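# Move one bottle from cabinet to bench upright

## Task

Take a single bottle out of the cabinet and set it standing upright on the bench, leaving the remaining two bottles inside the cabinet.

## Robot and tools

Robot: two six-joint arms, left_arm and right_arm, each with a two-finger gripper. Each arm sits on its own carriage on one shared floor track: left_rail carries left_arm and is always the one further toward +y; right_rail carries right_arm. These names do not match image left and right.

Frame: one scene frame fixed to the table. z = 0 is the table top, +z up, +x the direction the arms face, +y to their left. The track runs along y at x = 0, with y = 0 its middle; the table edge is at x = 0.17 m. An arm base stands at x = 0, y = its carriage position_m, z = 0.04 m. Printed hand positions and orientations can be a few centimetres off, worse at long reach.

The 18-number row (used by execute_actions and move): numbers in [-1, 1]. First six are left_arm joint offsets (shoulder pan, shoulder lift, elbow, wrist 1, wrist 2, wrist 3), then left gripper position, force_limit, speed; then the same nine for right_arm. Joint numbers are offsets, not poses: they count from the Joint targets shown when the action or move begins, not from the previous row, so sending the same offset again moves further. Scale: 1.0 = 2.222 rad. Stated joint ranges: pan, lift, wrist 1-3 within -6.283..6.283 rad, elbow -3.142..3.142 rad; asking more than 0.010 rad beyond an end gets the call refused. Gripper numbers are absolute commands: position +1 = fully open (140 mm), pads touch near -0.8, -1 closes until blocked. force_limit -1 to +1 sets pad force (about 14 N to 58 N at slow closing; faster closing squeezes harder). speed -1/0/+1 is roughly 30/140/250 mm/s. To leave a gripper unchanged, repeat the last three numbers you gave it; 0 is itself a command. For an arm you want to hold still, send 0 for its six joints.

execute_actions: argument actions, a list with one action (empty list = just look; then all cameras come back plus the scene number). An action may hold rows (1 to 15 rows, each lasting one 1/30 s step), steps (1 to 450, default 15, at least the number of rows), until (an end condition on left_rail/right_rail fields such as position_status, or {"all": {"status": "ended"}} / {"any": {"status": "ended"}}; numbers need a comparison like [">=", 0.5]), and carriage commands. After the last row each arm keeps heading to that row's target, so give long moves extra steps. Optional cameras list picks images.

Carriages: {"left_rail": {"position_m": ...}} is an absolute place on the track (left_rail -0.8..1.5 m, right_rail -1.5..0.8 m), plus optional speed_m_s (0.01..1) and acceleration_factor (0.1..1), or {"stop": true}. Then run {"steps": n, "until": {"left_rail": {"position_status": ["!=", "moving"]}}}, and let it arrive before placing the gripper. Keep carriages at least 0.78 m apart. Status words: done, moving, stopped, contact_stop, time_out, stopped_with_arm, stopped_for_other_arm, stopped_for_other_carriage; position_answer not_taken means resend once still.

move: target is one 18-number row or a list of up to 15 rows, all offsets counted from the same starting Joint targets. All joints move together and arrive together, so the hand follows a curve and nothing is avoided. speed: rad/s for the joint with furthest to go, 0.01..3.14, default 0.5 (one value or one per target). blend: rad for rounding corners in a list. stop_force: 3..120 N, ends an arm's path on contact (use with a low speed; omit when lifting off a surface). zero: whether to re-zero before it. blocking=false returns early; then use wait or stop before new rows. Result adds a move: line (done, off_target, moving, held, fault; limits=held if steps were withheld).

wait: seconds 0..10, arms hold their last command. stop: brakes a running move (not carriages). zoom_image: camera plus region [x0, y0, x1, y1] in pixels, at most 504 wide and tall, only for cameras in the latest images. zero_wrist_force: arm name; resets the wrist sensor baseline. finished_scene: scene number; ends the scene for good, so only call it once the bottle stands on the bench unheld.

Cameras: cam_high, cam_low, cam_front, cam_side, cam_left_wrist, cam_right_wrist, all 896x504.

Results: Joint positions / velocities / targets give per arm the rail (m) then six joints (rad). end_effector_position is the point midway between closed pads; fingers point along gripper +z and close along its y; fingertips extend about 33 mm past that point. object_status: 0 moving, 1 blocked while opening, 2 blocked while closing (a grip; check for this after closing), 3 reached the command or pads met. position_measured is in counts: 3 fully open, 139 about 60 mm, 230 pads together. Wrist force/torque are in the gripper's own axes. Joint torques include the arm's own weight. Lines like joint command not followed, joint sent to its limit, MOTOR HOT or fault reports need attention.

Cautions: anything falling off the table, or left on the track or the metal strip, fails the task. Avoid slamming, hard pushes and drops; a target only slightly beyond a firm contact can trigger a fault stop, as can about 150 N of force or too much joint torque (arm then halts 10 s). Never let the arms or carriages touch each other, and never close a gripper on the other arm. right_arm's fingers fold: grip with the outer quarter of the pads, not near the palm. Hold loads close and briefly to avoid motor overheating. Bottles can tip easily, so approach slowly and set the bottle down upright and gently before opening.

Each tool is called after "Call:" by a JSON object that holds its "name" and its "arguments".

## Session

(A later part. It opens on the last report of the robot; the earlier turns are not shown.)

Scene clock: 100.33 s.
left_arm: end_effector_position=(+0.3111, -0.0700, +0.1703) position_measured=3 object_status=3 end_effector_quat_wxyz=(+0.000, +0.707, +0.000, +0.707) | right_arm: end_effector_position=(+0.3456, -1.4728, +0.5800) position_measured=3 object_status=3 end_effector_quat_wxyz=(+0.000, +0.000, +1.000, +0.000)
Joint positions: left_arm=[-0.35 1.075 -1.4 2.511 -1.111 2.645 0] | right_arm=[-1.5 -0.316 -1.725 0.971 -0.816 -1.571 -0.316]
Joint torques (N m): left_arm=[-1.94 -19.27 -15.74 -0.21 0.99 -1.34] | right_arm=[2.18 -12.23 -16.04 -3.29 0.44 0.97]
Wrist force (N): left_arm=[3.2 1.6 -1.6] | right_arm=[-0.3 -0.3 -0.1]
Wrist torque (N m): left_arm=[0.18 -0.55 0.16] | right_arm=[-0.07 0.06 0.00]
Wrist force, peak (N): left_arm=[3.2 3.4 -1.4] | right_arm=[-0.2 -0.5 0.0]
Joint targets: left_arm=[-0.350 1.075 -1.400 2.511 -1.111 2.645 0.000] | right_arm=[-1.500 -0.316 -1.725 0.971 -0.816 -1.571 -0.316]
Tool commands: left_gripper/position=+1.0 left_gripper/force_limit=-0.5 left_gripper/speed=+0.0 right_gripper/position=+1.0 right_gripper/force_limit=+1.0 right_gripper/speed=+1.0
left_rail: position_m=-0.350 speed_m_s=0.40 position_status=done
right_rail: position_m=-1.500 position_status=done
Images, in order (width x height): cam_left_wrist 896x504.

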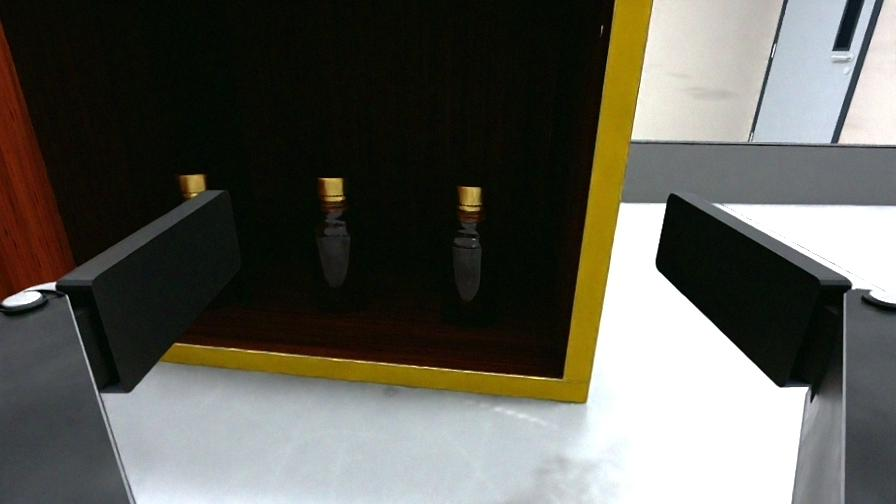

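Call:
{"name": "execute_actions", "arguments": {"actions": [{"left_rail":{"position_m":-0.338},"steps":100,"until":{"left_rail":{"position_status":["!=","moving"]}}}]}}

Call:
{"name": "move", "arguments": {"target": [-0.0759,0.1883,-0.1024,-0.0859,-0.0759,0,0.15,-0.5,0,0,0,0,0,0,0,1,1,1], "speed": 0.5, "cameras": ["cam_left_wrist"]}}

Scene clock: 109.00 s.
left_arm: end_effector_position=(+0.3111, -0.0580, +0.1702) position_measured=3 object_status=3 end_effector_quat_wxyz=(+0.000, +0.707, +0.000, +0.707) | right_arm: end_effector_position=(+0.3456, -1.4728, +0.5800) position_measured=3 object_status=3 end_effector_quat_wxyz=(+0.000, +0.000, +1.000, +0.000)
Joint positions: left_arm=[-0.338 1.075 -1.4 2.511 -1.111 2.645 0] | right_arm=[-1.5 -0.316 -1.725 0.971 -0.816 -1.571 -0.316]
Joint torques (N m): left_arm=[5.48 -10.71 -4.65 -0.2 1.01 -1.41] | right_arm=[2.51 -11.1 -15.54 -3.33 0.52 0.81]
Wrist force (N): left_arm=[3.2 1.4 -1.3] | right_arm=[-0.5 0.0 0.0]
Wrist torque (N m): left_arm=[0.14 -0.55 0.16] | right_arm=[0.00 0.10 0.00]
Wrist force, peak (N): left_arm=[3.0 4.2 -1.2] | right_arm=[-0.2 -0.7 0.1]
Joint targets: left_arm=[-0.338 1.075 -1.400 2.511 -1.111 2.645 0.000] | right_arm=[-1.500 -0.316 -1.725 0.971 -0.816 -1.571 -0.316]
Tool commands: left_gripper/position=+1.0 left_gripper/force_limit=-0.5 left_gripper/speed=+0.0 right_gripper/position=+1.0 right_gripper/force_limit=+1.0 right_gripper/speed=+1.0
left_rail: position_m=-0.338 speed_m_s=0.40 position_status=done
right_rail: position_m=-1.500 position_status=done

Scene clock: 110.53 s.
left_arm: end_effector_position=(+0.4161, +0.0121, +0.0783) position_measured=110 object_status=3 end_effector_quat_wxyz=(+0.000, +0.707, +0.000, +0.707) | right_arm: end_effector_position=(+0.3456, -1.4728, +0.5800) position_measured=3 object_status=3 end_effector_quat_wxyz=(+0.000, +0.000, +1.000, +0.000)
Joint positions: left_arm=[-0.338 0.906 -0.982 2.284 -1.302 2.477 0] | right_arm=[-1.5 -0.316 -1.725 0.971 -0.816 -1.571 -0.316]
Joint torques (N m): left_arm=[-10.09 -21.73 -20.59 -3.7 -1.61 -1.32] | right_arm=[1.91 -12.85 -17.1 -3.33 0.58 0.85]
Wrist force (N): left_arm=[2.7 1.6 -1.2] | right_arm=[-0.1 -0.1 -0.2]
Wrist torque (N m): left_arm=[0.10 -0.49 0.14] | right_arm=[-0.02 0.02 -0.01]
Wrist force, peak (N): left_arm=[4.0 2.2 -2.3] | right_arm=[-0.4 -0.5 -0.1]
Joint targets: left_arm=[-0.338 0.906 -0.982 2.284 -1.302 2.477 0.000] | right_arm=[-1.500 -0.316 -1.725 0.971 -0.816 -1.571 -0.316]
left_rail: position_m=-0.338 speed_m_s=0.40 position_status=done
right_rail: position_m=-1.500 position_status=done
move: done
Images, in order (width x height): cam_left_wrist 896x504.

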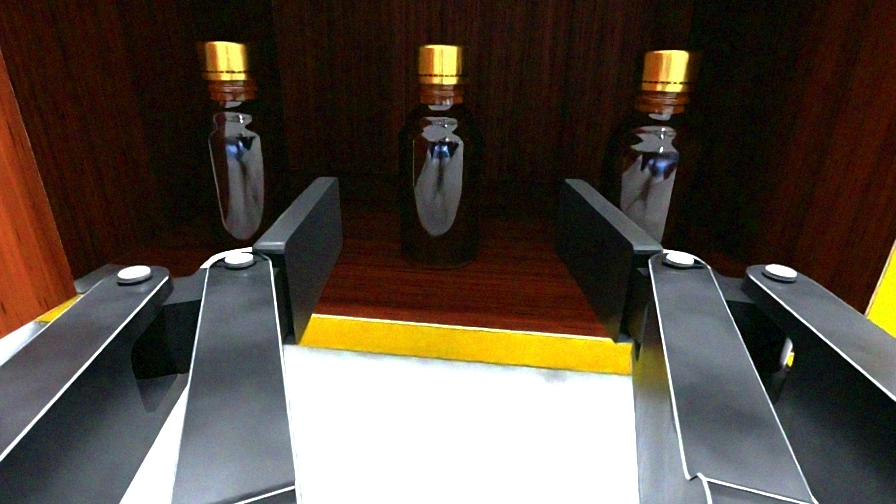

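Call:
{"name": "move", "arguments": {"target": [[-0.0500,0.0120,-0.0270,0.0150,-0.0500,0,0.15,-0.5,0,0,0,0,0,0,0,1,1,1],[-0.1103,0.0365,-0.0708,0.0349,-0.1103,0,0.15,-0.5,0,0,0,0,0,0,0,1,1,1]], "speed": 0.2, "blend": 0.04, "stop_force": 8, "cameras": ["cam_left_wrist"]}}

Scene clock: 119.17 s.
left_arm: end_effector_position=(+0.5423, +0.0107, +0.0667) position_measured=110 object_status=3 end_effector_quat_wxyz=(+0.000, +0.707, +0.000, +0.707) | right_arm: end_effector_position=(+0.3456, -1.4728, +0.5800) position_measured=3 object_status=3 end_effector_quat_wxyz=(+0.000, +0.000, +1.000, +0.000)
Joint positions: left_arm=[-0.338 0.661 -0.901 2.126 -1.224 2.232 0] | right_arm=[-1.5 -0.316 -1.725 0.971 -0.816 -1.571 -0.316]
Joint torques (N m): left_arm=[-9.24 -27.37 -23.24 -0.28 -1.67 -1.49] | right_arm=[2.6 -12.13 -14.53 -3.47 0.56 1.05]
Wrist force (N): left_arm=[3.1 1.3 -1.8] | right_arm=[0.2 -0.3 -0.1]
Wrist torque (N m): left_arm=[0.06 -0.61 0.11] | right_arm=[-0.05 -0.02 0.00]
Wrist force, peak (N): left_arm=[3.4 1.7 -1.8] | right_arm=[-0.3 -0.5 -0.3]
Joint targets: left_arm=[-0.338 0.661 -0.901 2.126 -1.224 2.232 0.000] | right_arm=[-1.500 -0.316 -1.725 0.971 -0.816 -1.571 -0.316]
left_rail: position_m=-0.338 speed_m_s=0.40 position_status=done
right_rail: position_m=-1.500 position_status=done
move: done
Images, in order (width x height): cam_left_wrist 896x504.

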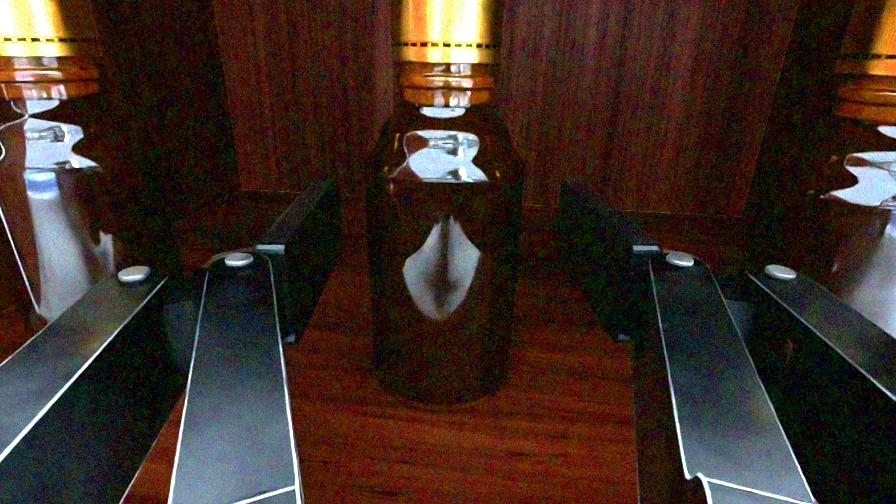

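Call:
{"name": "move", "arguments": {"target": [0,0,0,0,0,0,-1,-0.5,-1,0,0,0,0,0,0,1,1,1]}}

Call:
{"name": "wait", "arguments": {"seconds": 0.6}}

Call:
{"name": "move", "arguments": {"target": [[0,-0.0350,0.0018,0.0327,0,0,-1,-0.5,-1,0,0,0,0,0,0,1,1,1],[0.0784,-0.0568,0.0584,-0.0021,0.0783,0,-1,-0.5,-1,0,0,0,0,0,0,1,1,1],[0.1716,-0.0673,0.0874,-0.0206,0.1715,0,-1,-0.5,-1,0,0,0,0,0,0,1,1,1]], "speed": 0.25, "blend": 0.02, "cameras": ["cam_left_wrist","cam_front"]}}

Scene clock: 129.23 s.
left_arm: end_effector_position=(+0.5423, +0.0107, +0.0667) position_measured=161 object_status=0 end_effector_quat_wxyz=(+0.000, +0.707, +0.000, +0.707) | right_arm: end_effector_position=(+0.3456, -1.4728, +0.5800) position_measured=3 object_status=3 end_effector_quat_wxyz=(+0.000, +0.000, +1.000, +0.000)
Joint positions: left_arm=[-0.338 0.661 -0.901 2.126 -1.224 2.232 0] | right_arm=[-1.5 -0.316 -1.725 0.971 -0.816 -1.571 -0.316]
Joint torques (N m): left_arm=[-9.15 -27.46 -21.88 -0.42 0.29 -1.31] | right_arm=[2.55 -11.59 -15.57 -3.51 0.63 1.07]
Wrist force (N): left_arm=[3.9 0.6 -3.0] | right_arm=[-0.1 -0.2 0.1]
Wrist torque (N m): left_arm=[0.13 -0.69 0.18] | right_arm=[-0.05 0.03 0.00]
Wrist force, peak (N): left_arm=[4.0 0.6 -3.0] | right_arm=[-0.4 -0.6 0.1]
Joint targets: left_arm=[-0.338 0.661 -0.901 2.126 -1.224 2.232 0.000] | right_arm=[-1.500 -0.316 -1.725 0.971 -0.816 -1.571 -0.316]
left_rail: position_m=-0.338 speed_m_s=0.40 position_status=done
right_rail: position_m=-1.500 position_status=done
move: done

Scene clock: 129.83 s.
left_arm: end_effector_position=(+0.5423, +0.0107, +0.0667) position_measured=161 object_status=2 end_effector_quat_wxyz=(+0.000, +0.707, +0.000, +0.707) | right_arm: end_effector_position=(+0.3456, -1.4728, +0.5800) position_measured=3 object_status=3 end_effector_quat_wxyz=(+0.000, +0.000, +1.000, +0.000)
Joint positions: left_arm=[-0.338 0.661 -0.901 2.126 -1.224 2.232 0] | right_arm=[-1.5 -0.316 -1.725 0.971 -0.816 -1.571 -0.316]
Joint torques (N m): left_arm=[-8.51 -27.52 -20 -0.8 1.54 -1.3] | right_arm=[2.36 -12.07 -15.34 -3.54 0.49 1.18]
Wrist force (N): left_arm=[3.6 0.7 -3.0] | right_arm=[-0.1 -0.2 -0.1]
Wrist torque (N m): left_arm=[0.15 -0.65 0.19] | right_arm=[-0.04 0.03 0.00]
Wrist force, peak (N): left_arm=[4.2 0.6 -2.9] | right_arm=[0.1 -0.5 -0.1]
Joint targets: left_arm=[-0.338 0.661 -0.901 2.126 -1.224 2.232 0.000] | right_arm=[-1.500 -0.316 -1.725 0.971 -0.816 -1.571 -0.316]
Tool commands: left_gripper/position=-1.0 left_gripper/force_limit=-0.5 left_gripper/speed=-1.0 right_gripper/position=+1.0 right_gripper/force_limit=+1.0 right_gripper/speed=+1.0
left_rail: position_m=-0.338 speed_m_s=0.40 position_status=done
right_rail: position_m=-1.500 position_status=done
wait: 0.60 s

Scene clock: 132.27 s.
left_arm: end_effector_position=(+0.3613, +0.0121, +0.0970) position_measured=161 object_status=2 end_effector_quat_wxyz=(+0.000, +0.707, +0.000, +0.707) | right_arm: end_effector_position=(+0.3456, -1.4728, +0.5800) position_measured=3 object_status=3 end_effector_quat_wxyz=(+0.000, +0.000, +1.000, +0.000)
Joint positions: left_arm=[-0.338 1.042 -1.05 2.32 -1.27 2.612 0] | right_arm=[-1.5 -0.316 -1.725 0.971 -0.816 -1.571 -0.316]
Joint torques (N m): left_arm=[6.14 -48.32 5.25 -3.88 1.65 -1.38] | right_arm=[1.45 -12.14 -14.4 -3.6 0.88 0.84]
Wrist force (N): left_arm=[0.1 1.5 -1.4] | right_arm=[-0.5 -0.3 -0.2]
Wrist torque (N m): left_arm=[0.13 -0.52 0.15] | right_arm=[-0.05 0.11 0.00]
Wrist force, peak (N): left_arm=[4.2 0.2 -2.7] | right_arm=[-0.4 -0.3 -0.4]
Joint targets: left_arm=[-0.338 1.042 -1.050 2.321 -1.270 2.613 0.000] | right_arm=[-1.500 -0.316 -1.725 0.971 -0.816 -1.571 -0.316]
left_rail: position_m=-0.338 speed_m_s=0.40 position_status=done
right_rail: position_m=-1.500 position_status=done
move: done
Images, in order (width x height): cam_front 896x504, cam_left_wrist 896x504.

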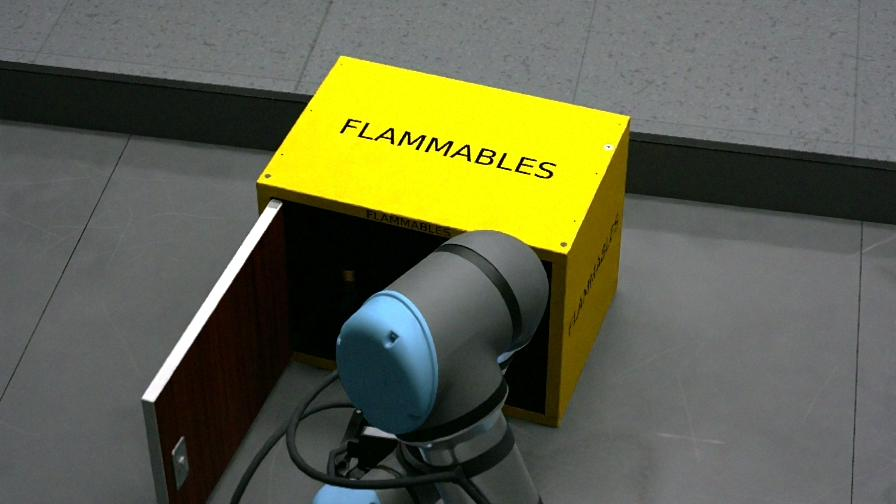

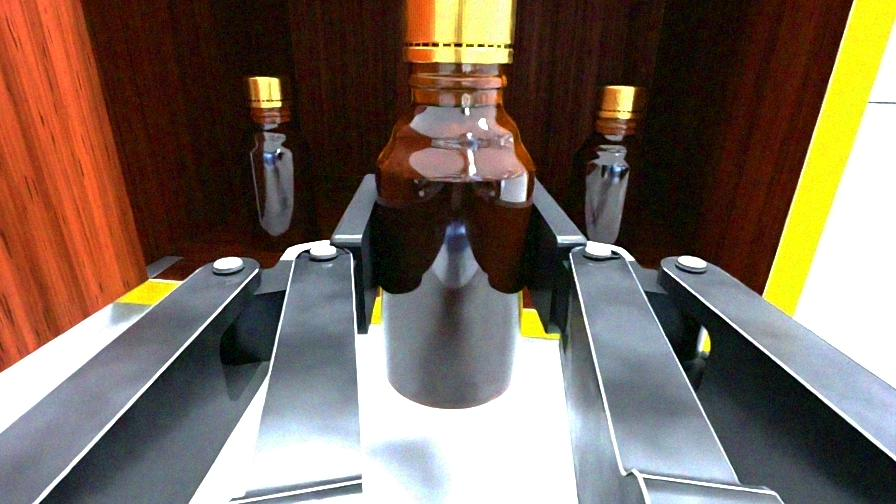

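Call:
{"name": "execute_actions", "arguments": {"actions": [{"left_rail":{"position_m":-0.7,"speed_m_s":0.4,"acceleration_factor":0.3},"steps":120,"until":{"left_rail":{"position_status":["!=","moving"]}}}]}}

Call:
{"name": "move", "arguments": {"target": [-0.1653,0.0310,-0.0816,0.0506,-0.1652,0,-1,-0.5,-1,0,0,0,0,0,0,1,1,1], "speed": 0.4}}

Call:
{"name": "move", "arguments": {"target": [0,0.0731,-0.0072,-0.0659,0,0,-1,-0.5,-1,0,0,0,0,0,0,1,1,1], "speed": 0.05, "stop_force": 4, "cameras": ["cam_left_wrist"]}}

Scene clock: 139.37 s.
left_arm: end_effector_position=(+0.3611, -0.3499, +0.0970) position_measured=161 object_status=2 end_effector_quat_wxyz=(+0.000, +0.707, +0.000, +0.707) | right_arm: end_effector_position=(+0.3456, -1.4728, +0.5800) position_measured=3 object_status=3 end_effector_quat_wxyz=(+0.000, +0.000, +1.000, +0.000)
Joint positions: left_arm=[-0.7 1.042 -1.05 2.321 -1.27 2.613 0] | right_arm=[-1.5 -0.316 -1.725 0.971 -0.816 -1.571 -0.316]
Joint torques (N m): left_arm=[1.42 -45.42 -6.47 -0.55 -0.37 -1.09] | right_arm=[3.34 -11.45 -12.85 -3.6 0.78 1.24]
Wrist force (N): left_arm=[0.4 0.8 -1.5] | right_arm=[-0.3 0.0 -0.2]
Wrist torque (N m): left_arm=[-0.02 -0.58 0.16] | right_arm=[0.00 0.06 -0.01]
Wrist force, peak (N): left_arm=[0.1 2.3 -1.4] | right_arm=[-0.2 -0.6 0.0]
Joint targets: left_arm=[-0.700 1.042 -1.050 2.321 -1.270 2.613 0.000] | right_arm=[-1.500 -0.316 -1.725 0.971 -0.816 -1.571 -0.316]
Tool commands: left_gripper/position=-1.0 left_gripper/force_limit=-0.5 left_gripper/speed=-1.0 right_gripper/position=+1.0 right_gripper/force_limit=+1.0 right_gripper/speed=+1.0
left_rail: position_m=-0.700 speed_m_s=0.40 position_status=done
right_rail: position_m=-1.500 position_status=done

Scene clock: 140.93 s.
left_arm: end_effector_position=(+0.5350, -0.3499, +0.0969) position_measured=161 object_status=2 end_effector_quat_wxyz=(+0.000, +0.707, +0.000, +0.707) | right_arm: end_effector_position=(+0.3456, -1.4728, +0.5800) position_measured=3 object_status=3 end_effector_quat_wxyz=(+0.000, +0.000, +1.000, +0.000)
Joint positions: left_arm=[-0.7 0.675 -0.982 2.139 -1.158 2.246 0] | right_arm=[-1.5 -0.316 -1.725 0.971 -0.816 -1.571 -0.316]
Joint torques (N m): left_arm=[-9.15 -26.99 -26.3 -1.06 -1.68 -1.2] | right_arm=[1.78 -12.68 -14.52 -3.58 0.86 0.91]
Wrist force (N): left_arm=[0.3 1.7 -1.4] | right_arm=[-0.2 0.0 -0.3]
Wrist torque (N m): left_arm=[0.15 -0.56 0.11] | right_arm=[0.00 0.06 0.00]
Wrist force, peak (N): left_arm=[0.5 1.6 -3.0] | right_arm=[-0.1 -0.5 -0.2]
Joint targets: left_arm=[-0.700 0.675 -0.982 2.139 -1.158 2.246 0.000] | right_arm=[-1.500 -0.316 -1.725 0.971 -0.816 -1.571 -0.316]
left_rail: position_m=-0.700 speed_m_s=0.40 position_status=done
right_rail: position_m=-1.500 position_status=done
move: done

Scene clock: 144.73 s.
left_arm: end_effector_position=(+0.5358, -0.3494, +0.0488) position_measured=161 object_status=2 end_effector_quat_wxyz=(+0.000, +0.707, +0.000, +0.707) | right_arm: end_effector_position=(+0.3456, -1.4728, +0.5800) position_measured=3 object_status=3 end_effector_quat_wxyz=(+0.000, +0.000, +1.000, +0.000)
Joint positions: left_arm=[-0.7 0.675 -0.855 2.127 -1.272 2.246 0] | right_arm=[-1.5 -0.316 -1.725 0.971 -0.816 -1.571 -0.316]
Joint torques (N m): left_arm=[-5.55 -57.19 4.42 -1.64 -0.97 -1.16] | right_arm=[4.49 -10.69 -14.76 -3.57 0.62 1.03]
Wrist force (N): left_arm=[0.6 1.5 -1.4] | right_arm=[0.0 -0.2 0.1]
Wrist torque (N m): left_arm=[0.13 -0.64 0.11] | right_arm=[-0.03 0.00 -0.01]
Wrist force, peak (N): left_arm=[21.5 3.2 -2.9] | right_arm=[-0.4 -0.4 -0.4]
Joint targets: left_arm=[-0.700 0.675 -0.855 2.127 -1.272 2.246 0.000] | right_arm=[-1.500 -0.316 -1.725 0.971 -0.816 -1.571 -0.316]
left_rail: position_m=-0.700 speed_m_s=0.40 position_status=done
right_rail: position_m=-1.500 position_status=done
move: contact (left_arm); left_arm: the shoulder lift is farthest, 0.036 rad from its target
Images, in order (width x height): cam_left_wrist 896x504.

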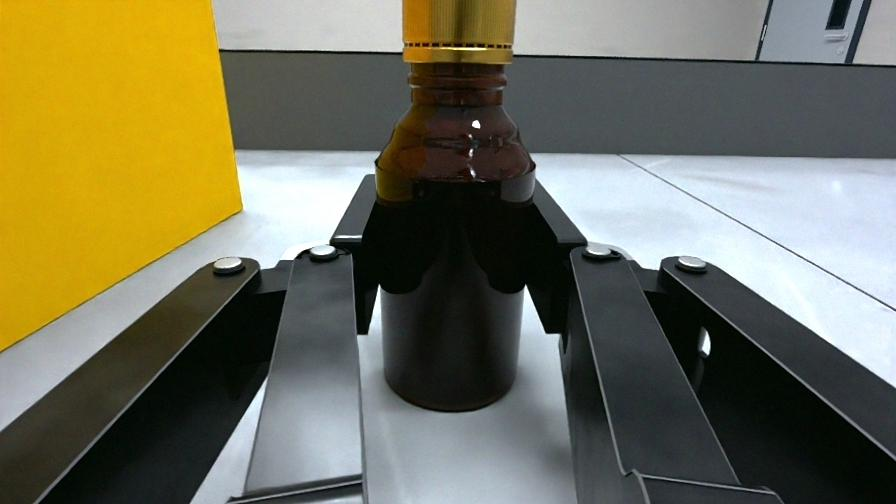

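Call:
{"name": "move", "arguments": {"target": [0,0,0,0,0,0,0.15,-0.5,-1,0,0,0,0,0,0,1,1,1]}}

Call:
{"name": "move", "arguments": {"target": [0.1039,-0.0571,0.0706,-0.0135,0.1038,0,0.15,-0.5,-1,0,0,0,0,0,0,1,1,1], "speed": 0.25, "cameras": ["cam_left_wrist"]}}

Call:
{"name": "move", "arguments": {"target": [0.1323,-0.2408,0.0086,0.2322,0.1323,0,-1,-0.5,-0.5,0,0,0,0,0,0,1,1,1], "speed": 0.7}}

Call:
{"name": "move", "arguments": {"target": [-0.0135,0.1202,-0.4064,-0.0738,-0.9770,0,-1,-0.5,-0.5,0,0,0,0,0,0,1,1,1], "speed": 1.4}}

Call:
{"name": "move", "arguments": {"target": [-0.0160,0.1233,-0.4010,-0.0691,-0.9770,0,-1,-0.5,-0.5,0,0,0,0,0,0,1,1,1], "speed": 1.4}}

Call:
{"name": "execute_actions", "arguments": {"actions": [{"left_rail":{"position_m":-0.36,"speed_m_s":0.4},"steps":120,"until":{"left_rail":{"position_status":["!=","moving"]}}}], "cameras": ["cam_front"]}}

Scene clock: 164.93 s.
left_arm: end_effector_position=(+0.5358, -0.3494, +0.0488) position_measured=110 object_status=0 end_effector_quat_wxyz=(+0.000, +0.707, +0.000, +0.707) | right_arm: end_effector_position=(+0.3456, -1.4728, +0.5800) position_measured=3 object_status=3 end_effector_quat_wxyz=(+0.000, +0.000, +1.000, +0.000)
Joint positions: left_arm=[-0.7 0.675 -0.855 2.127 -1.272 2.246 0] | right_arm=[-1.5 -0.316 -1.725 0.971 -0.816 -1.571 -0.316]
Joint torques (N m): left_arm=[5.86 -45.18 0.15 -3.35 0.72 -1.41] | right_arm=[2.51 -10.92 -14.76 -3.74 0.58 0.91]
Wrist force (N): left_arm=[3.7 1.4 -1.2] | right_arm=[0.0 -0.4 -0.1]
Wrist torque (N m): left_arm=[0.12 -0.74 0.10] | right_arm=[-0.08 0.01 -0.01]
Wrist force, peak (N): left_arm=[3.5 1.9 -1.3] | right_arm=[-0.7 -0.2 0.1]
Joint targets: left_arm=[-0.700 0.675 -0.855 2.127 -1.272 2.246 0.000] | right_arm=[-1.500 -0.316 -1.725 0.971 -0.816 -1.571 -0.316]
left_rail: position_m=-0.700 speed_m_s=0.40 position_status=done
right_rail: position_m=-1.500 position_status=done
move: done

Scene clock: 166.47 s.
left_arm: end_effector_position=(+0.4163, -0.3498, +0.0781) position_measured=110 object_status=3 end_effector_quat_wxyz=(+0.000, +0.707, +0.000, +0.707) | right_arm: end_effector_position=(+0.3456, -1.4728, +0.5800) position_measured=3 object_status=3 end_effector_quat_wxyz=(+0.000, +0.000, +1.000, +0.000)
Joint positions: left_arm=[-0.7 0.906 -0.982 2.283 -1.302 2.476 0] | right_arm=[-1.5 -0.316 -1.725 0.971 -0.816 -1.571 -0.316]
Joint torques (N m): left_arm=[6.44 -49.75 6.29 -3.69 1.7 -1.39] | right_arm=[2.75 -11.35 -14.14 -3.71 0.87 1.18]
Wrist force (N): left_arm=[3.1 1.5 -1.3] | right_arm=[-0.2 -0.1 -0.3]
Wrist torque (N m): left_arm=[0.09 -0.58 0.13] | right_arm=[-0.02 0.05 -0.01]
Wrist force, peak (N): left_arm=[3.4 2.1 -1.8] | right_arm=[-0.2 -0.5 0.2]
Joint targets: left_arm=[-0.700 0.906 -0.982 2.284 -1.302 2.476 0.000] | right_arm=[-1.500 -0.316 -1.725 0.971 -0.816 -1.571 -0.316]
left_rail: position_m=-0.700 speed_m_s=0.40 position_status=done
right_rail: position_m=-1.500 position_status=done
move: done
Images, in order (width x height): cam_left_wrist 896x504.

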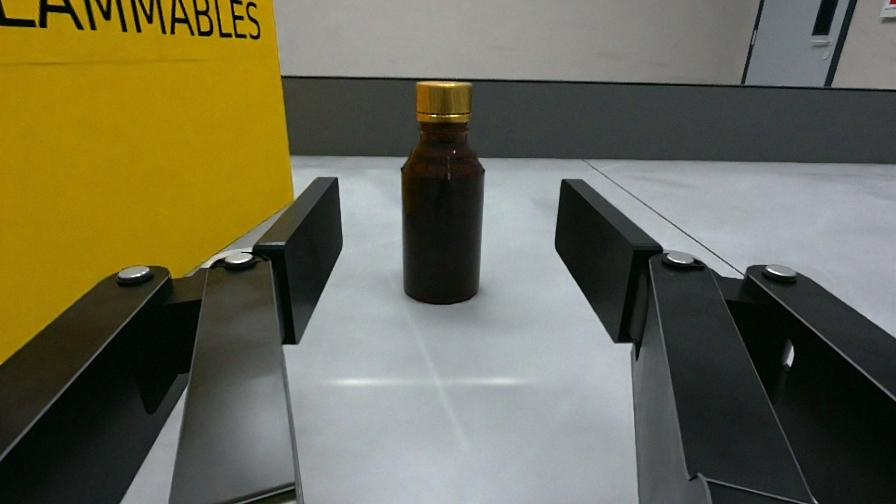

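Scene clock: 168.00 s.
left_arm: end_effector_position=(+0.2958, -0.3718, +0.2497) position_measured=232 object_status=3 end_effector_quat_wxyz=(+0.000, +0.707, +0.000, +0.707) | right_arm: end_effector_position=(+0.3456, -1.4728, +0.5800) position_measured=3 object_status=3 end_effector_quat_wxyz=(+0.000, +0.000, +1.000, +0.000)
Joint positions: left_arm=[-0.7 1.2 -1.517 2.303 -0.786 2.77 0] | right_arm=[-1.5 -0.316 -1.725 0.971 -0.816 -1.571 -0.316]
Joint torques (N m): left_arm=[7.01 -34.82 -3.4 0.77 1.5 -1.4] | right_arm=[3.35 -12.26 -15.42 -3.8 0.81 1.06]
Wrist force (N): left_arm=[2.6 2.1 -1.3] | right_arm=[0.2 -0.2 -0.2]
Wrist torque (N m): left_arm=[0.22 -0.52 0.15] | right_arm=[-0.03 -0.02 0.00]
Wrist force, peak (N): left_arm=[4.4 2.9 -1.9] | right_arm=[0.0 -0.4 0.5]
Joint targets: left_arm=[-0.700 1.200 -1.517 2.303 -0.786 2.770 0.000] | right_arm=[-1.500 -0.316 -1.725 0.971 -0.816 -1.571 -0.316]
left_rail: position_m=-0.700 speed_m_s=0.40 position_status=done
right_rail: position_m=-1.500 position_status=done
move: done

Scene clock: 170.47 s.
left_arm: end_effector_position=(-0.0799, +0.1112, +0.6037) position_measured=232 object_status=3 end_effector_quat_wxyz=(+0.599, -0.038, -0.544, -0.586) | right_arm: end_effector_position=(+0.3456, -1.4728, +0.5800) position_measured=3 object_status=3 end_effector_quat_wxyz=(+0.000, +0.000, +1.000, +0.000)
Joint positions: left_arm=[-0.7 1.17 -1.25 1.4 -0.95 0.6 0] | right_arm=[-1.5 -0.316 -1.725 0.971 -0.816 -1.571 -0.316]
Joint torques (N m): left_arm=[-9.01 -29.24 -39.7 -5.12 -0.32 -1.31] | right_arm=[2.93 -12.54 -15.22 -3.77 0.65 0.96]
Wrist force (N): left_arm=[2.2 3.9 -0.3] | right_arm=[0.0 -0.4 -0.3]
Wrist torque (N m): left_arm=[0.69 -0.28 0.02] | right_arm=[-0.07 0.01 -0.01]
Wrist force, peak (N): left_arm=[1.8 4.0 -1.5] | right_arm=[-0.7 -0.3 -0.2]
Joint targets: left_arm=[-0.700 1.170 -1.250 1.400 -0.950 0.599 0.000] | right_arm=[-1.500 -0.316 -1.725 0.971 -0.816 -1.571 -0.316]
left_rail: position_m=-0.700 speed_m_s=0.40 position_status=done
right_rail: position_m=-1.500 position_status=done
move: done

Scene clock: 172.93 s.
left_arm: end_effector_position=(+0.1701, -0.0203, +0.4200) position_measured=232 object_status=3 end_effector_quat_wxyz=(+0.000, -0.537, +0.843, +0.000) | right_arm: end_effector_position=(+0.3456, -1.4728, +0.5800) position_measured=3 object_status=3 end_effector_quat_wxyz=(+0.000, +0.000, +1.000, +0.000)
Joint positions: left_arm=[-0.7 1.134 -0.976 0.509 -1.103 -1.571 0] | right_arm=[-1.5 -0.316 -1.725 0.971 -0.816 -1.571 -0.316]
Joint torques (N m): left_arm=[-8.51 -38.86 -37.9 -4.9 -1.94 -1.4] | right_arm=[1.33 -11.44 -14.2 -4 1.01 0.96]
Wrist force (N): left_arm=[0.8 0.0 0.2] | right_arm=[-0.3 -0.1 -0.2]
Wrist torque (N m): left_arm=[-0.04 -0.13 -0.14] | right_arm=[-0.01 0.07 0.00]
Wrist force, peak (N): left_arm=[2.2 4.4 0.5] | right_arm=[0.0 -0.7 -0.1]
Joint targets: left_arm=[-0.700 1.134 -0.976 0.509 -1.103 -1.571 0.000] | right_arm=[-1.500 -0.316 -1.725 0.971 -0.816 -1.571 -0.316]
left_rail: position_m=-0.700 speed_m_s=0.40 position_status=done
right_rail: position_m=-1.500 position_status=done
move: done

Scene clock: 174.90 s.
left_arm: end_effector_position=(+0.1703, +0.3197, +0.4200) position_measured=232 object_status=3 end_effector_quat_wxyz=(+0.000, -0.537, +0.843, +0.000) | right_arm: end_effector_position=(+0.3456, -1.4728, +0.5800) position_measured=3 object_status=3 end_effector_quat_wxyz=(+0.000, +0.000, +1.000, +0.000)
Joint positions: left_arm=[-0.36 1.134 -0.976 0.509 -1.103 -1.571 0] | right_arm=[-1.5 -0.316 -1.725 0.971 -0.816 -1.571 -0.316]
Joint torques (N m): left_arm=[-6.42 -55.32 -32.55 -3.73 0.5 -1.29] | right_arm=[2.58 -10.91 -13.68 -3.94 0.83 1.19]
Wrist force (N): left_arm=[0.7 0.1 -0.3] | right_arm=[-0.2 -0.3 -0.4]
Wrist torque (N m): left_arm=[-0.02 -0.11 -0.14] | right_arm=[-0.07 0.05 0.00]
Wrist force, peak (N): left_arm=[1.8 -0.7 0.2] | right_arm=[-0.4 -0.1 -0.3]
Joint targets: left_arm=[-0.360 1.134 -0.976 0.509 -1.103 -1.571 0.000] | right_arm=[-1.500 -0.316 -1.725 0.971 -0.816 -1.571 -0.316]
Tool commands: left_gripper/position=-1.0 left_gripper/force_limit=-0.5 left_gripper/speed=-0.5 right_gripper/position=+1.0 right_gripper/force_limit=+1.0 right_gripper/speed=+1.0
left_rail: position_m=-0.360 speed_m_s=0.40 position_status=done
right_rail: position_m=-1.500 position_status=done
Images, in order (width x height): cam_front 896x504.

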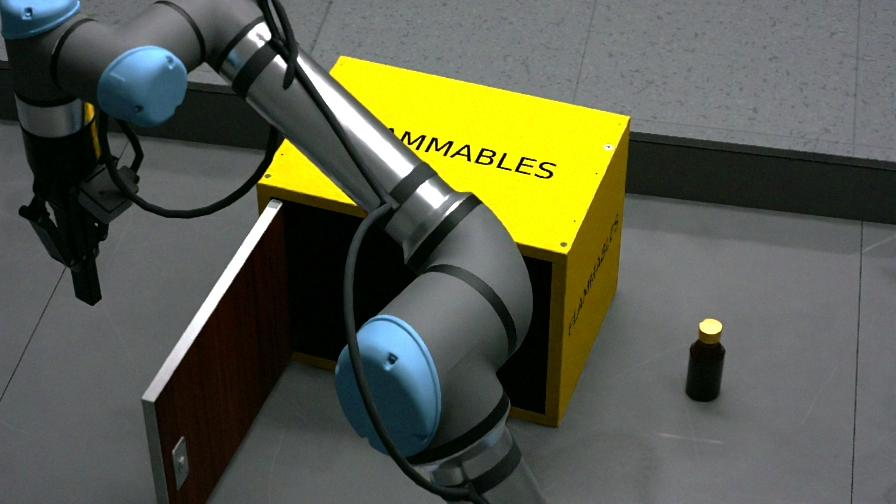

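Call:
{"name": "move", "arguments": {"target": [0,-0.0517,0.2601,-0.2084,0,0,-1,-0.5,-0.5,0,0,0,0,0,0,1,1,1], "speed": 0.4, "stop_force": 15}}

Call:
{"name": "move", "arguments": {"target": [[-0.0503,-0.1046,0.1448,-0.0402,0,0,-1,-0.5,-0.5,0,0,0,0,0,0,1,1,1],[-0.1213,-0.2142,0.2693,-0.0551,0,0,-1,-0.5,-0.5,0,0,0,0,0,0,1,1,1],[-0.2571,-0.2657,0.3180,-0.0523,0,0,-1,-0.5,-0.5,0,0,0,0,0,0,1,1,1]], "speed": 0.3, "blend": 0.05, "stop_force": 40, "cameras": ["cam_side","cam_left_wrist"]}}

Scene clock: 182.30 s.
left_arm: end_effector_position=(+0.1703, +0.3198, +0.2700) position_measured=232 object_status=3 end_effector_quat_wxyz=(+0.000, -0.537, +0.843, +0.000) | right_arm: end_effector_position=(+0.3456, -1.4728, +0.5800) position_measured=3 object_status=3 end_effector_quat_wxyz=(+0.000, +0.000, +1.000, +0.000)
Joint positions: left_arm=[-0.36 1.134 -1.091 1.087 -1.566 -1.571 0] | right_arm=[-1.5 -0.316 -1.725 0.971 -0.816 -1.571 -0.316]
Joint torques (N m): left_arm=[-0.19 -63.4 -12.57 -4.96 0.98 -1.18] | right_arm=[3.49 -11.14 -15.75 -3.94 0.91 0.86]
Wrist force (N): left_arm=[0.6 -0.1 -0.3] | right_arm=[0.1 -0.2 0.0]
Wrist torque (N m): left_arm=[-0.07 -0.09 -0.14] | right_arm=[-0.04 -0.01 0.00]
Wrist force, peak (N): left_arm=[1.1 -0.2 0.8] | right_arm=[-0.6 -0.3 -0.1]
Joint targets: left_arm=[-0.360 1.134 -1.091 1.087 -1.566 -1.571 0.000] | right_arm=[-1.500 -0.316 -1.725 0.971 -0.816 -1.571 -0.316]
left_rail: position_m=-0.360 speed_m_s=0.40 position_status=done
right_rail: position_m=-1.500 position_status=done
move: done

Scene clock: 186.53 s.
left_arm: end_effector_position=(+0.3032, -0.0112, +0.2699) position_measured=232 object_status=3 end_effector_quat_wxyz=(+0.000, -0.278, +0.961, +0.000) | right_arm: end_effector_position=(+0.3456, -1.4728, +0.5800) position_measured=3 object_status=3 end_effector_quat_wxyz=(+0.000, +0.000, +1.000, +0.000)
Joint positions: left_arm=[-0.36 0.563 -1.681 1.793 -1.683 -1.571 0] | right_arm=[-1.5 -0.316 -1.725 0.971 -0.816 -1.571 -0.316]
Joint torques (N m): left_arm=[-10.42 -35.59 -12.34 -1.09 -1.3 -0.99] | right_arm=[3.39 -12.96 -14.67 -4 1.06 0.97]
Wrist force (N): left_arm=[0.1 3.3 0.2] | right_arm=[-0.2 -0.2 0.1]
Wrist torque (N m): left_arm=[-0.04 -0.11 -0.17] | right_arm=[-0.04 0.05 -0.01]
Wrist force, peak (N): left_arm=[-3.0 2.6 -0.4] | right_arm=[-0.4 -0.6 0.1]
Joint targets: left_arm=[-0.360 0.563 -1.681 1.793 -1.683 -1.571 0.000] | right_arm=[-1.500 -0.316 -1.725 0.971 -0.816 -1.571 -0.316]
left_rail: position_m=-0.360 speed_m_s=0.40 position_status=done
right_rail: position_m=-1.500 position_status=done
move: done
Images, in order (width x height): cam_side 896x504, cam_left_wrist 896x504.

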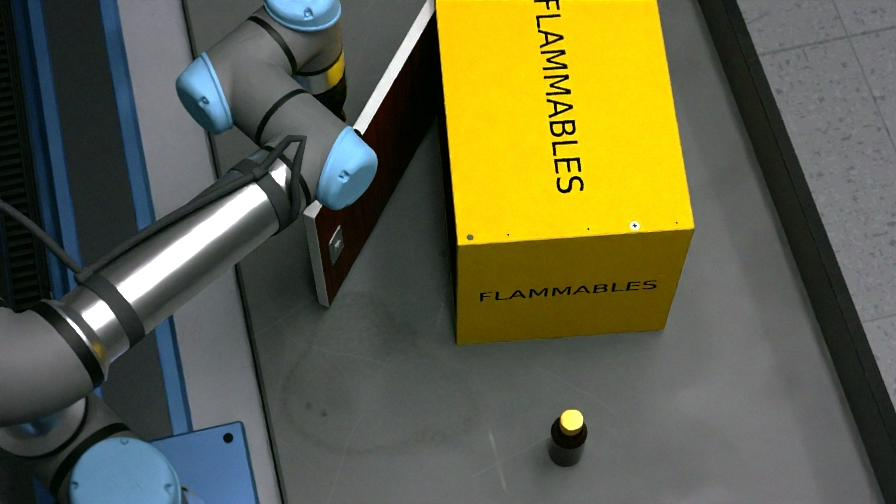

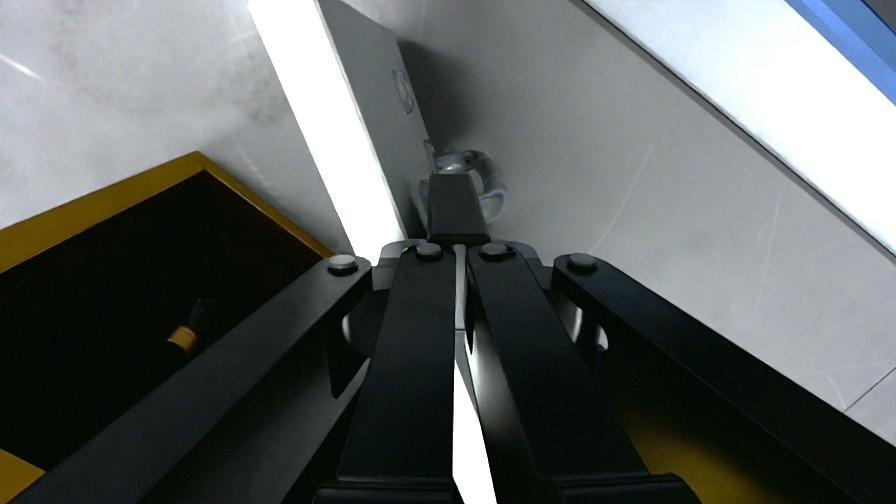

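Call:
{"name": "move", "arguments": {"target": [[-0.0764,0.0324,-0.0470,0.0146,0,0,-1,-0.5,-0.5,0,0,0,0,0,0,1,1,1],[-0.0951,0.0613,-0.0757,0.0145,0,0,-1,-0.5,-0.5,0,0,0,0,0,0,1,1,1],[-0.1149,0.0995,-0.1161,0.0165,0,0,-1,-0.5,-0.5,0,0,0,0,0,0,1,1,1]], "speed": [0.15,0.1,0.05], "blend": 0.02, "stop_force": 20, "cameras": ["cam_side","cam_front","cam_left_wrist"]}}

Scene clock: 195.27 s.
left_arm: end_effector_position=(+0.4352, -0.0637, +0.2850) position_measured=232 object_status=3 end_effector_quat_wxyz=(+0.000, -0.170, +0.985, +0.000) | right_arm: end_effector_position=(+0.3456, -1.4728, +0.5800) position_measured=3 object_status=3 end_effector_quat_wxyz=(+0.000, +0.000, +1.000, +0.000)
Joint positions: left_arm=[-0.36 0.342 -1.526 1.605 -1.649 -1.571 0] | right_arm=[-1.5 -0.316 -1.725 0.971 -0.816 -1.571 -0.316]
Joint torques (N m): left_arm=[5.54 -41.97 -14.7 -4.16 0.31 -0.69] | right_arm=[3.6 -11.5 -15.7 -3.96 1.2 0.92]
Wrist force (N): left_arm=[9.3 1.9 -1.1] | right_arm=[-0.1 -0.1 0.1]
Wrist torque (N m): left_arm=[0.03 -0.31 -0.08] | right_arm=[-0.02 0.04 0.00]
Wrist force, peak (N): left_arm=[39.5 17.7 -11.8] | right_arm=[-0.4 -0.7 -0.2]
Joint targets: left_arm=[-0.360 0.342 -1.526 1.605 -1.649 -1.571 0.000] | right_arm=[-1.500 -0.316 -1.725 0.971 -0.816 -1.571 -0.316]
left_rail: position_m=-0.360 speed_m_s=0.40 position_status=done
right_rail: position_m=-1.500 position_status=done
move: contact (left_arm); path passed 2 of 3 targets; left_arm: the elbow is farthest, 0.070 rad from its target
Images, in order (width x height): cam_front 896x504, cam_side 896x504, cam_left_wrist 896x504.

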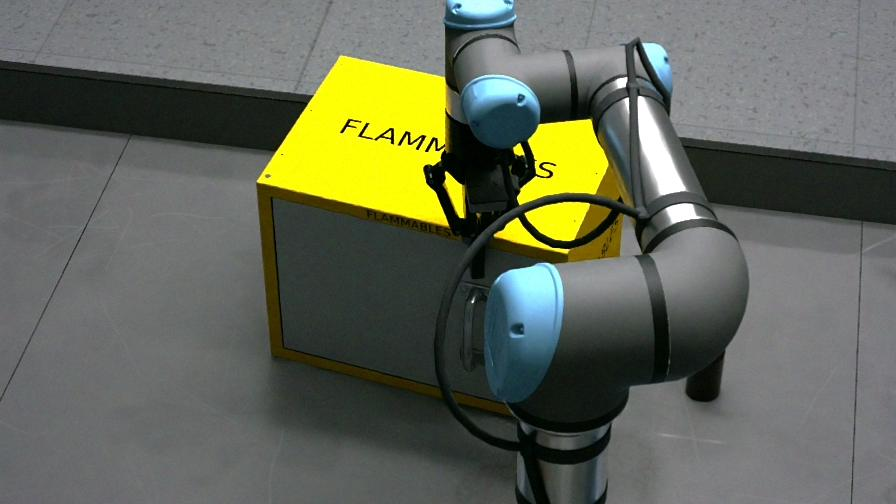

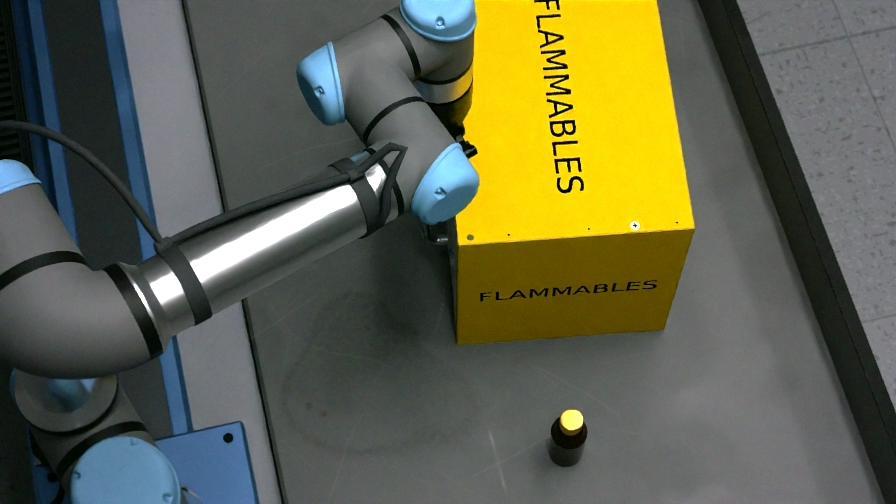

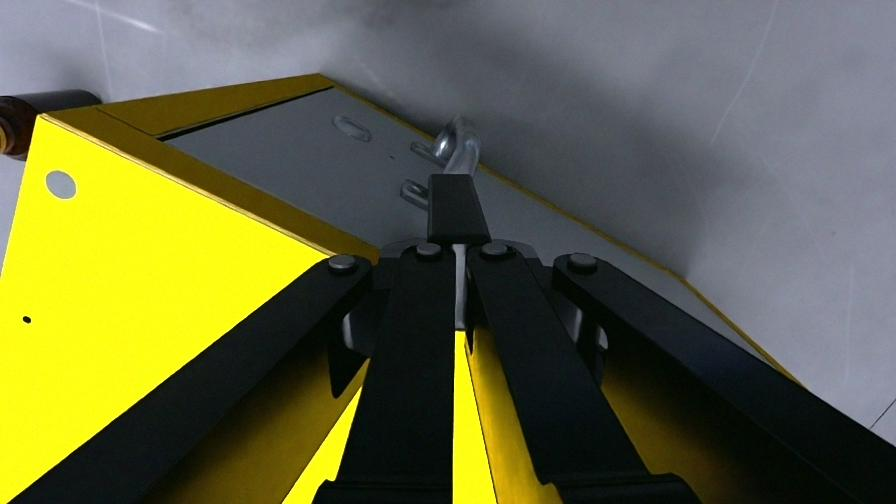

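Call:
{"name": "zoom_image", "arguments": {"camera": "cam_left_wrist", "region": [100, 40, 500, 265]}}

Scaled by 1.260 from the camera's 896x504 image, which has a finer 1280x720 frame.

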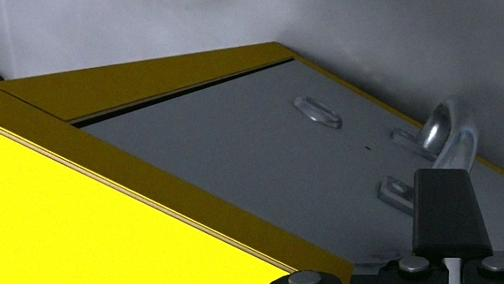

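Call:
{"name": "move", "arguments": {"target": [-0.008,0.0150,-0.0160,0.0008,0,0,-1,-0.5,-0.5,0,0,0,0,0,0,1,1,1], "speed": 0.04, "stop_force": 15, "cameras": ["cam_left_wrist"]}}

Call:
{"name": "move", "arguments": {"target": [0.03,-0.04,0.03,0.01,0,0,-1,-0.5,-0.5,0,0,0,0,0,0,1,1,1], "cameras": ["cam_front","cam_left_wrist"]}}

Scene clock: 204.13 s.
left_arm: end_effector_position=(+0.4356, -0.0638, +0.2849) position_measured=232 object_status=3 end_effector_quat_wxyz=(+0.000, -0.170, +0.985, +0.000) | right_arm: end_effector_position=(+0.3456, -1.4728, +0.5800) position_measured=3 object_status=3 end_effector_quat_wxyz=(+0.000, +0.000, +1.000, +0.000)
Joint positions: left_arm=[-0.36 0.342 -1.526 1.605 -1.649 -1.571 0] | right_arm=[-1.5 -0.316 -1.725 0.971 -0.816 -1.571 -0.316]
Joint torques (N m): left_arm=[0.77 -38.5 -16.57 -7.72 -2.66 -0.75] | right_arm=[4.28 -11.51 -14.17 -4.03 1.26 1.01]
Wrist force (N): left_arm=[22.5 6.8 -5.6] | right_arm=[-0.3 -0.1 -0.1]
Wrist torque (N m): left_arm=[0.13 -0.67 -0.07] | right_arm=[-0.02 0.07 0.00]
Wrist force, peak (N): left_arm=[35.9 12.6 -8.1] | right_arm=[-0.3 -0.6 0.0]
Joint targets: left_arm=[-0.360 0.342 -1.526 1.605 -1.649 -1.571 0.000] | right_arm=[-1.500 -0.316 -1.725 0.971 -0.816 -1.571 -0.316]
left_rail: position_m=-0.360 speed_m_s=0.40 position_status=done
right_rail: position_m=-1.500 position_status=done
move: contact (left_arm); left_arm: the elbow is farthest, 0.035 rad from its target
Images, in order (width x height): cam_left_wrist 896x504.

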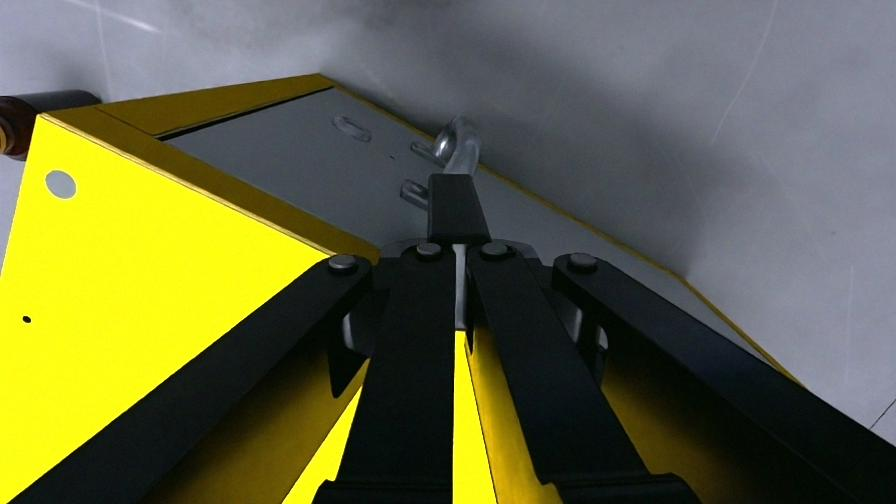

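Scene clock: 205.10 s.
left_arm: end_effector_position=(+0.3810, -0.0503, +0.2936) position_measured=232 object_status=3 end_effector_quat_wxyz=(+0.000, -0.203, +0.979, +0.000) | right_arm: end_effector_position=(+0.3456, -1.4728, +0.5800) position_measured=3 object_status=3 end_effector_quat_wxyz=(+0.000, +0.000, +1.000, +0.000)
Joint positions: left_arm=[-0.36 0.408 -1.614 1.671 -1.627 -1.571 0] | right_arm=[-1.5 -0.316 -1.725 0.971 -0.816 -1.571 -0.316]
Joint torques (N m): left_arm=[6.59 -39.41 -11.72 -1.18 0.94 -0.75] | right_arm=[4.12 -11.76 -15.21 -4.08 0.8 0.95]
Wrist force (N): left_arm=[0.0 -0.1 0.1] | right_arm=[0.0 -0.3 0.0]
Wrist torque (N m): left_arm=[-0.05 0.02 -0.11] | right_arm=[-0.05 0.00 0.00]
Wrist force, peak (N): left_arm=[22.3 6.8 -5.5] | right_arm=[-0.4 -0.4 -0.1]
Joint targets: left_arm=[-0.360 0.408 -1.614 1.671 -1.627 -1.571 0.000] | right_arm=[-1.500 -0.316 -1.725 0.971 -0.816 -1.571 -0.316]
left_rail: position_m=-0.360 speed_m_s=0.40 position_status=done
right_rail: position_m=-1.500 position_status=done
move: done
Images, in order (width x height): cam_front 896x504, cam_left_wrist 896x504.

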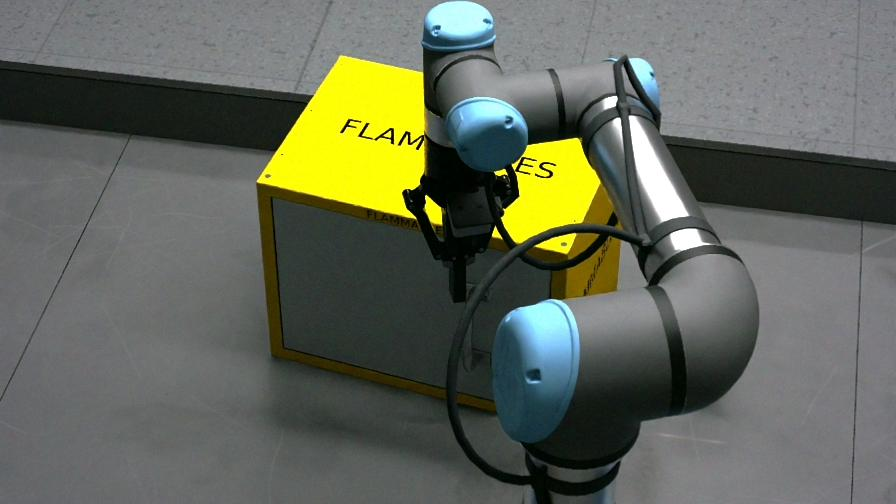

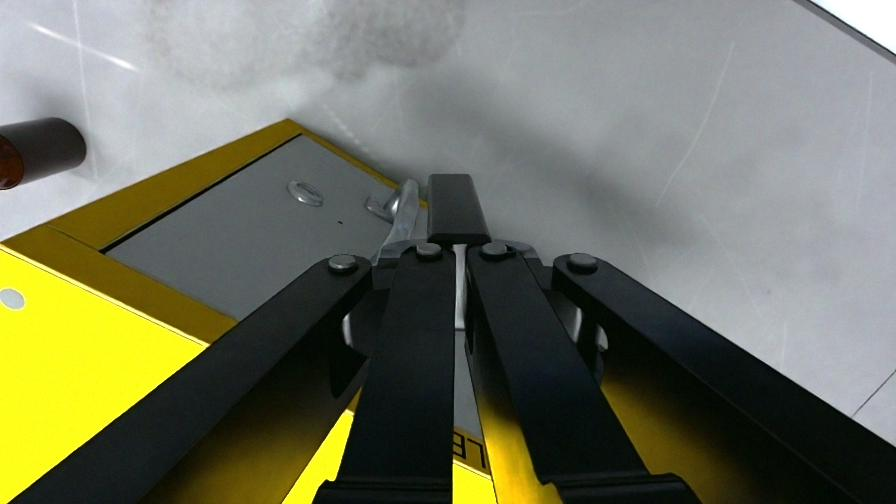

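Closed flush, bottle standing.

Call:
{"name": "finished_scene", "arguments": {"scene": 2}}

The scene is finished: the task was done.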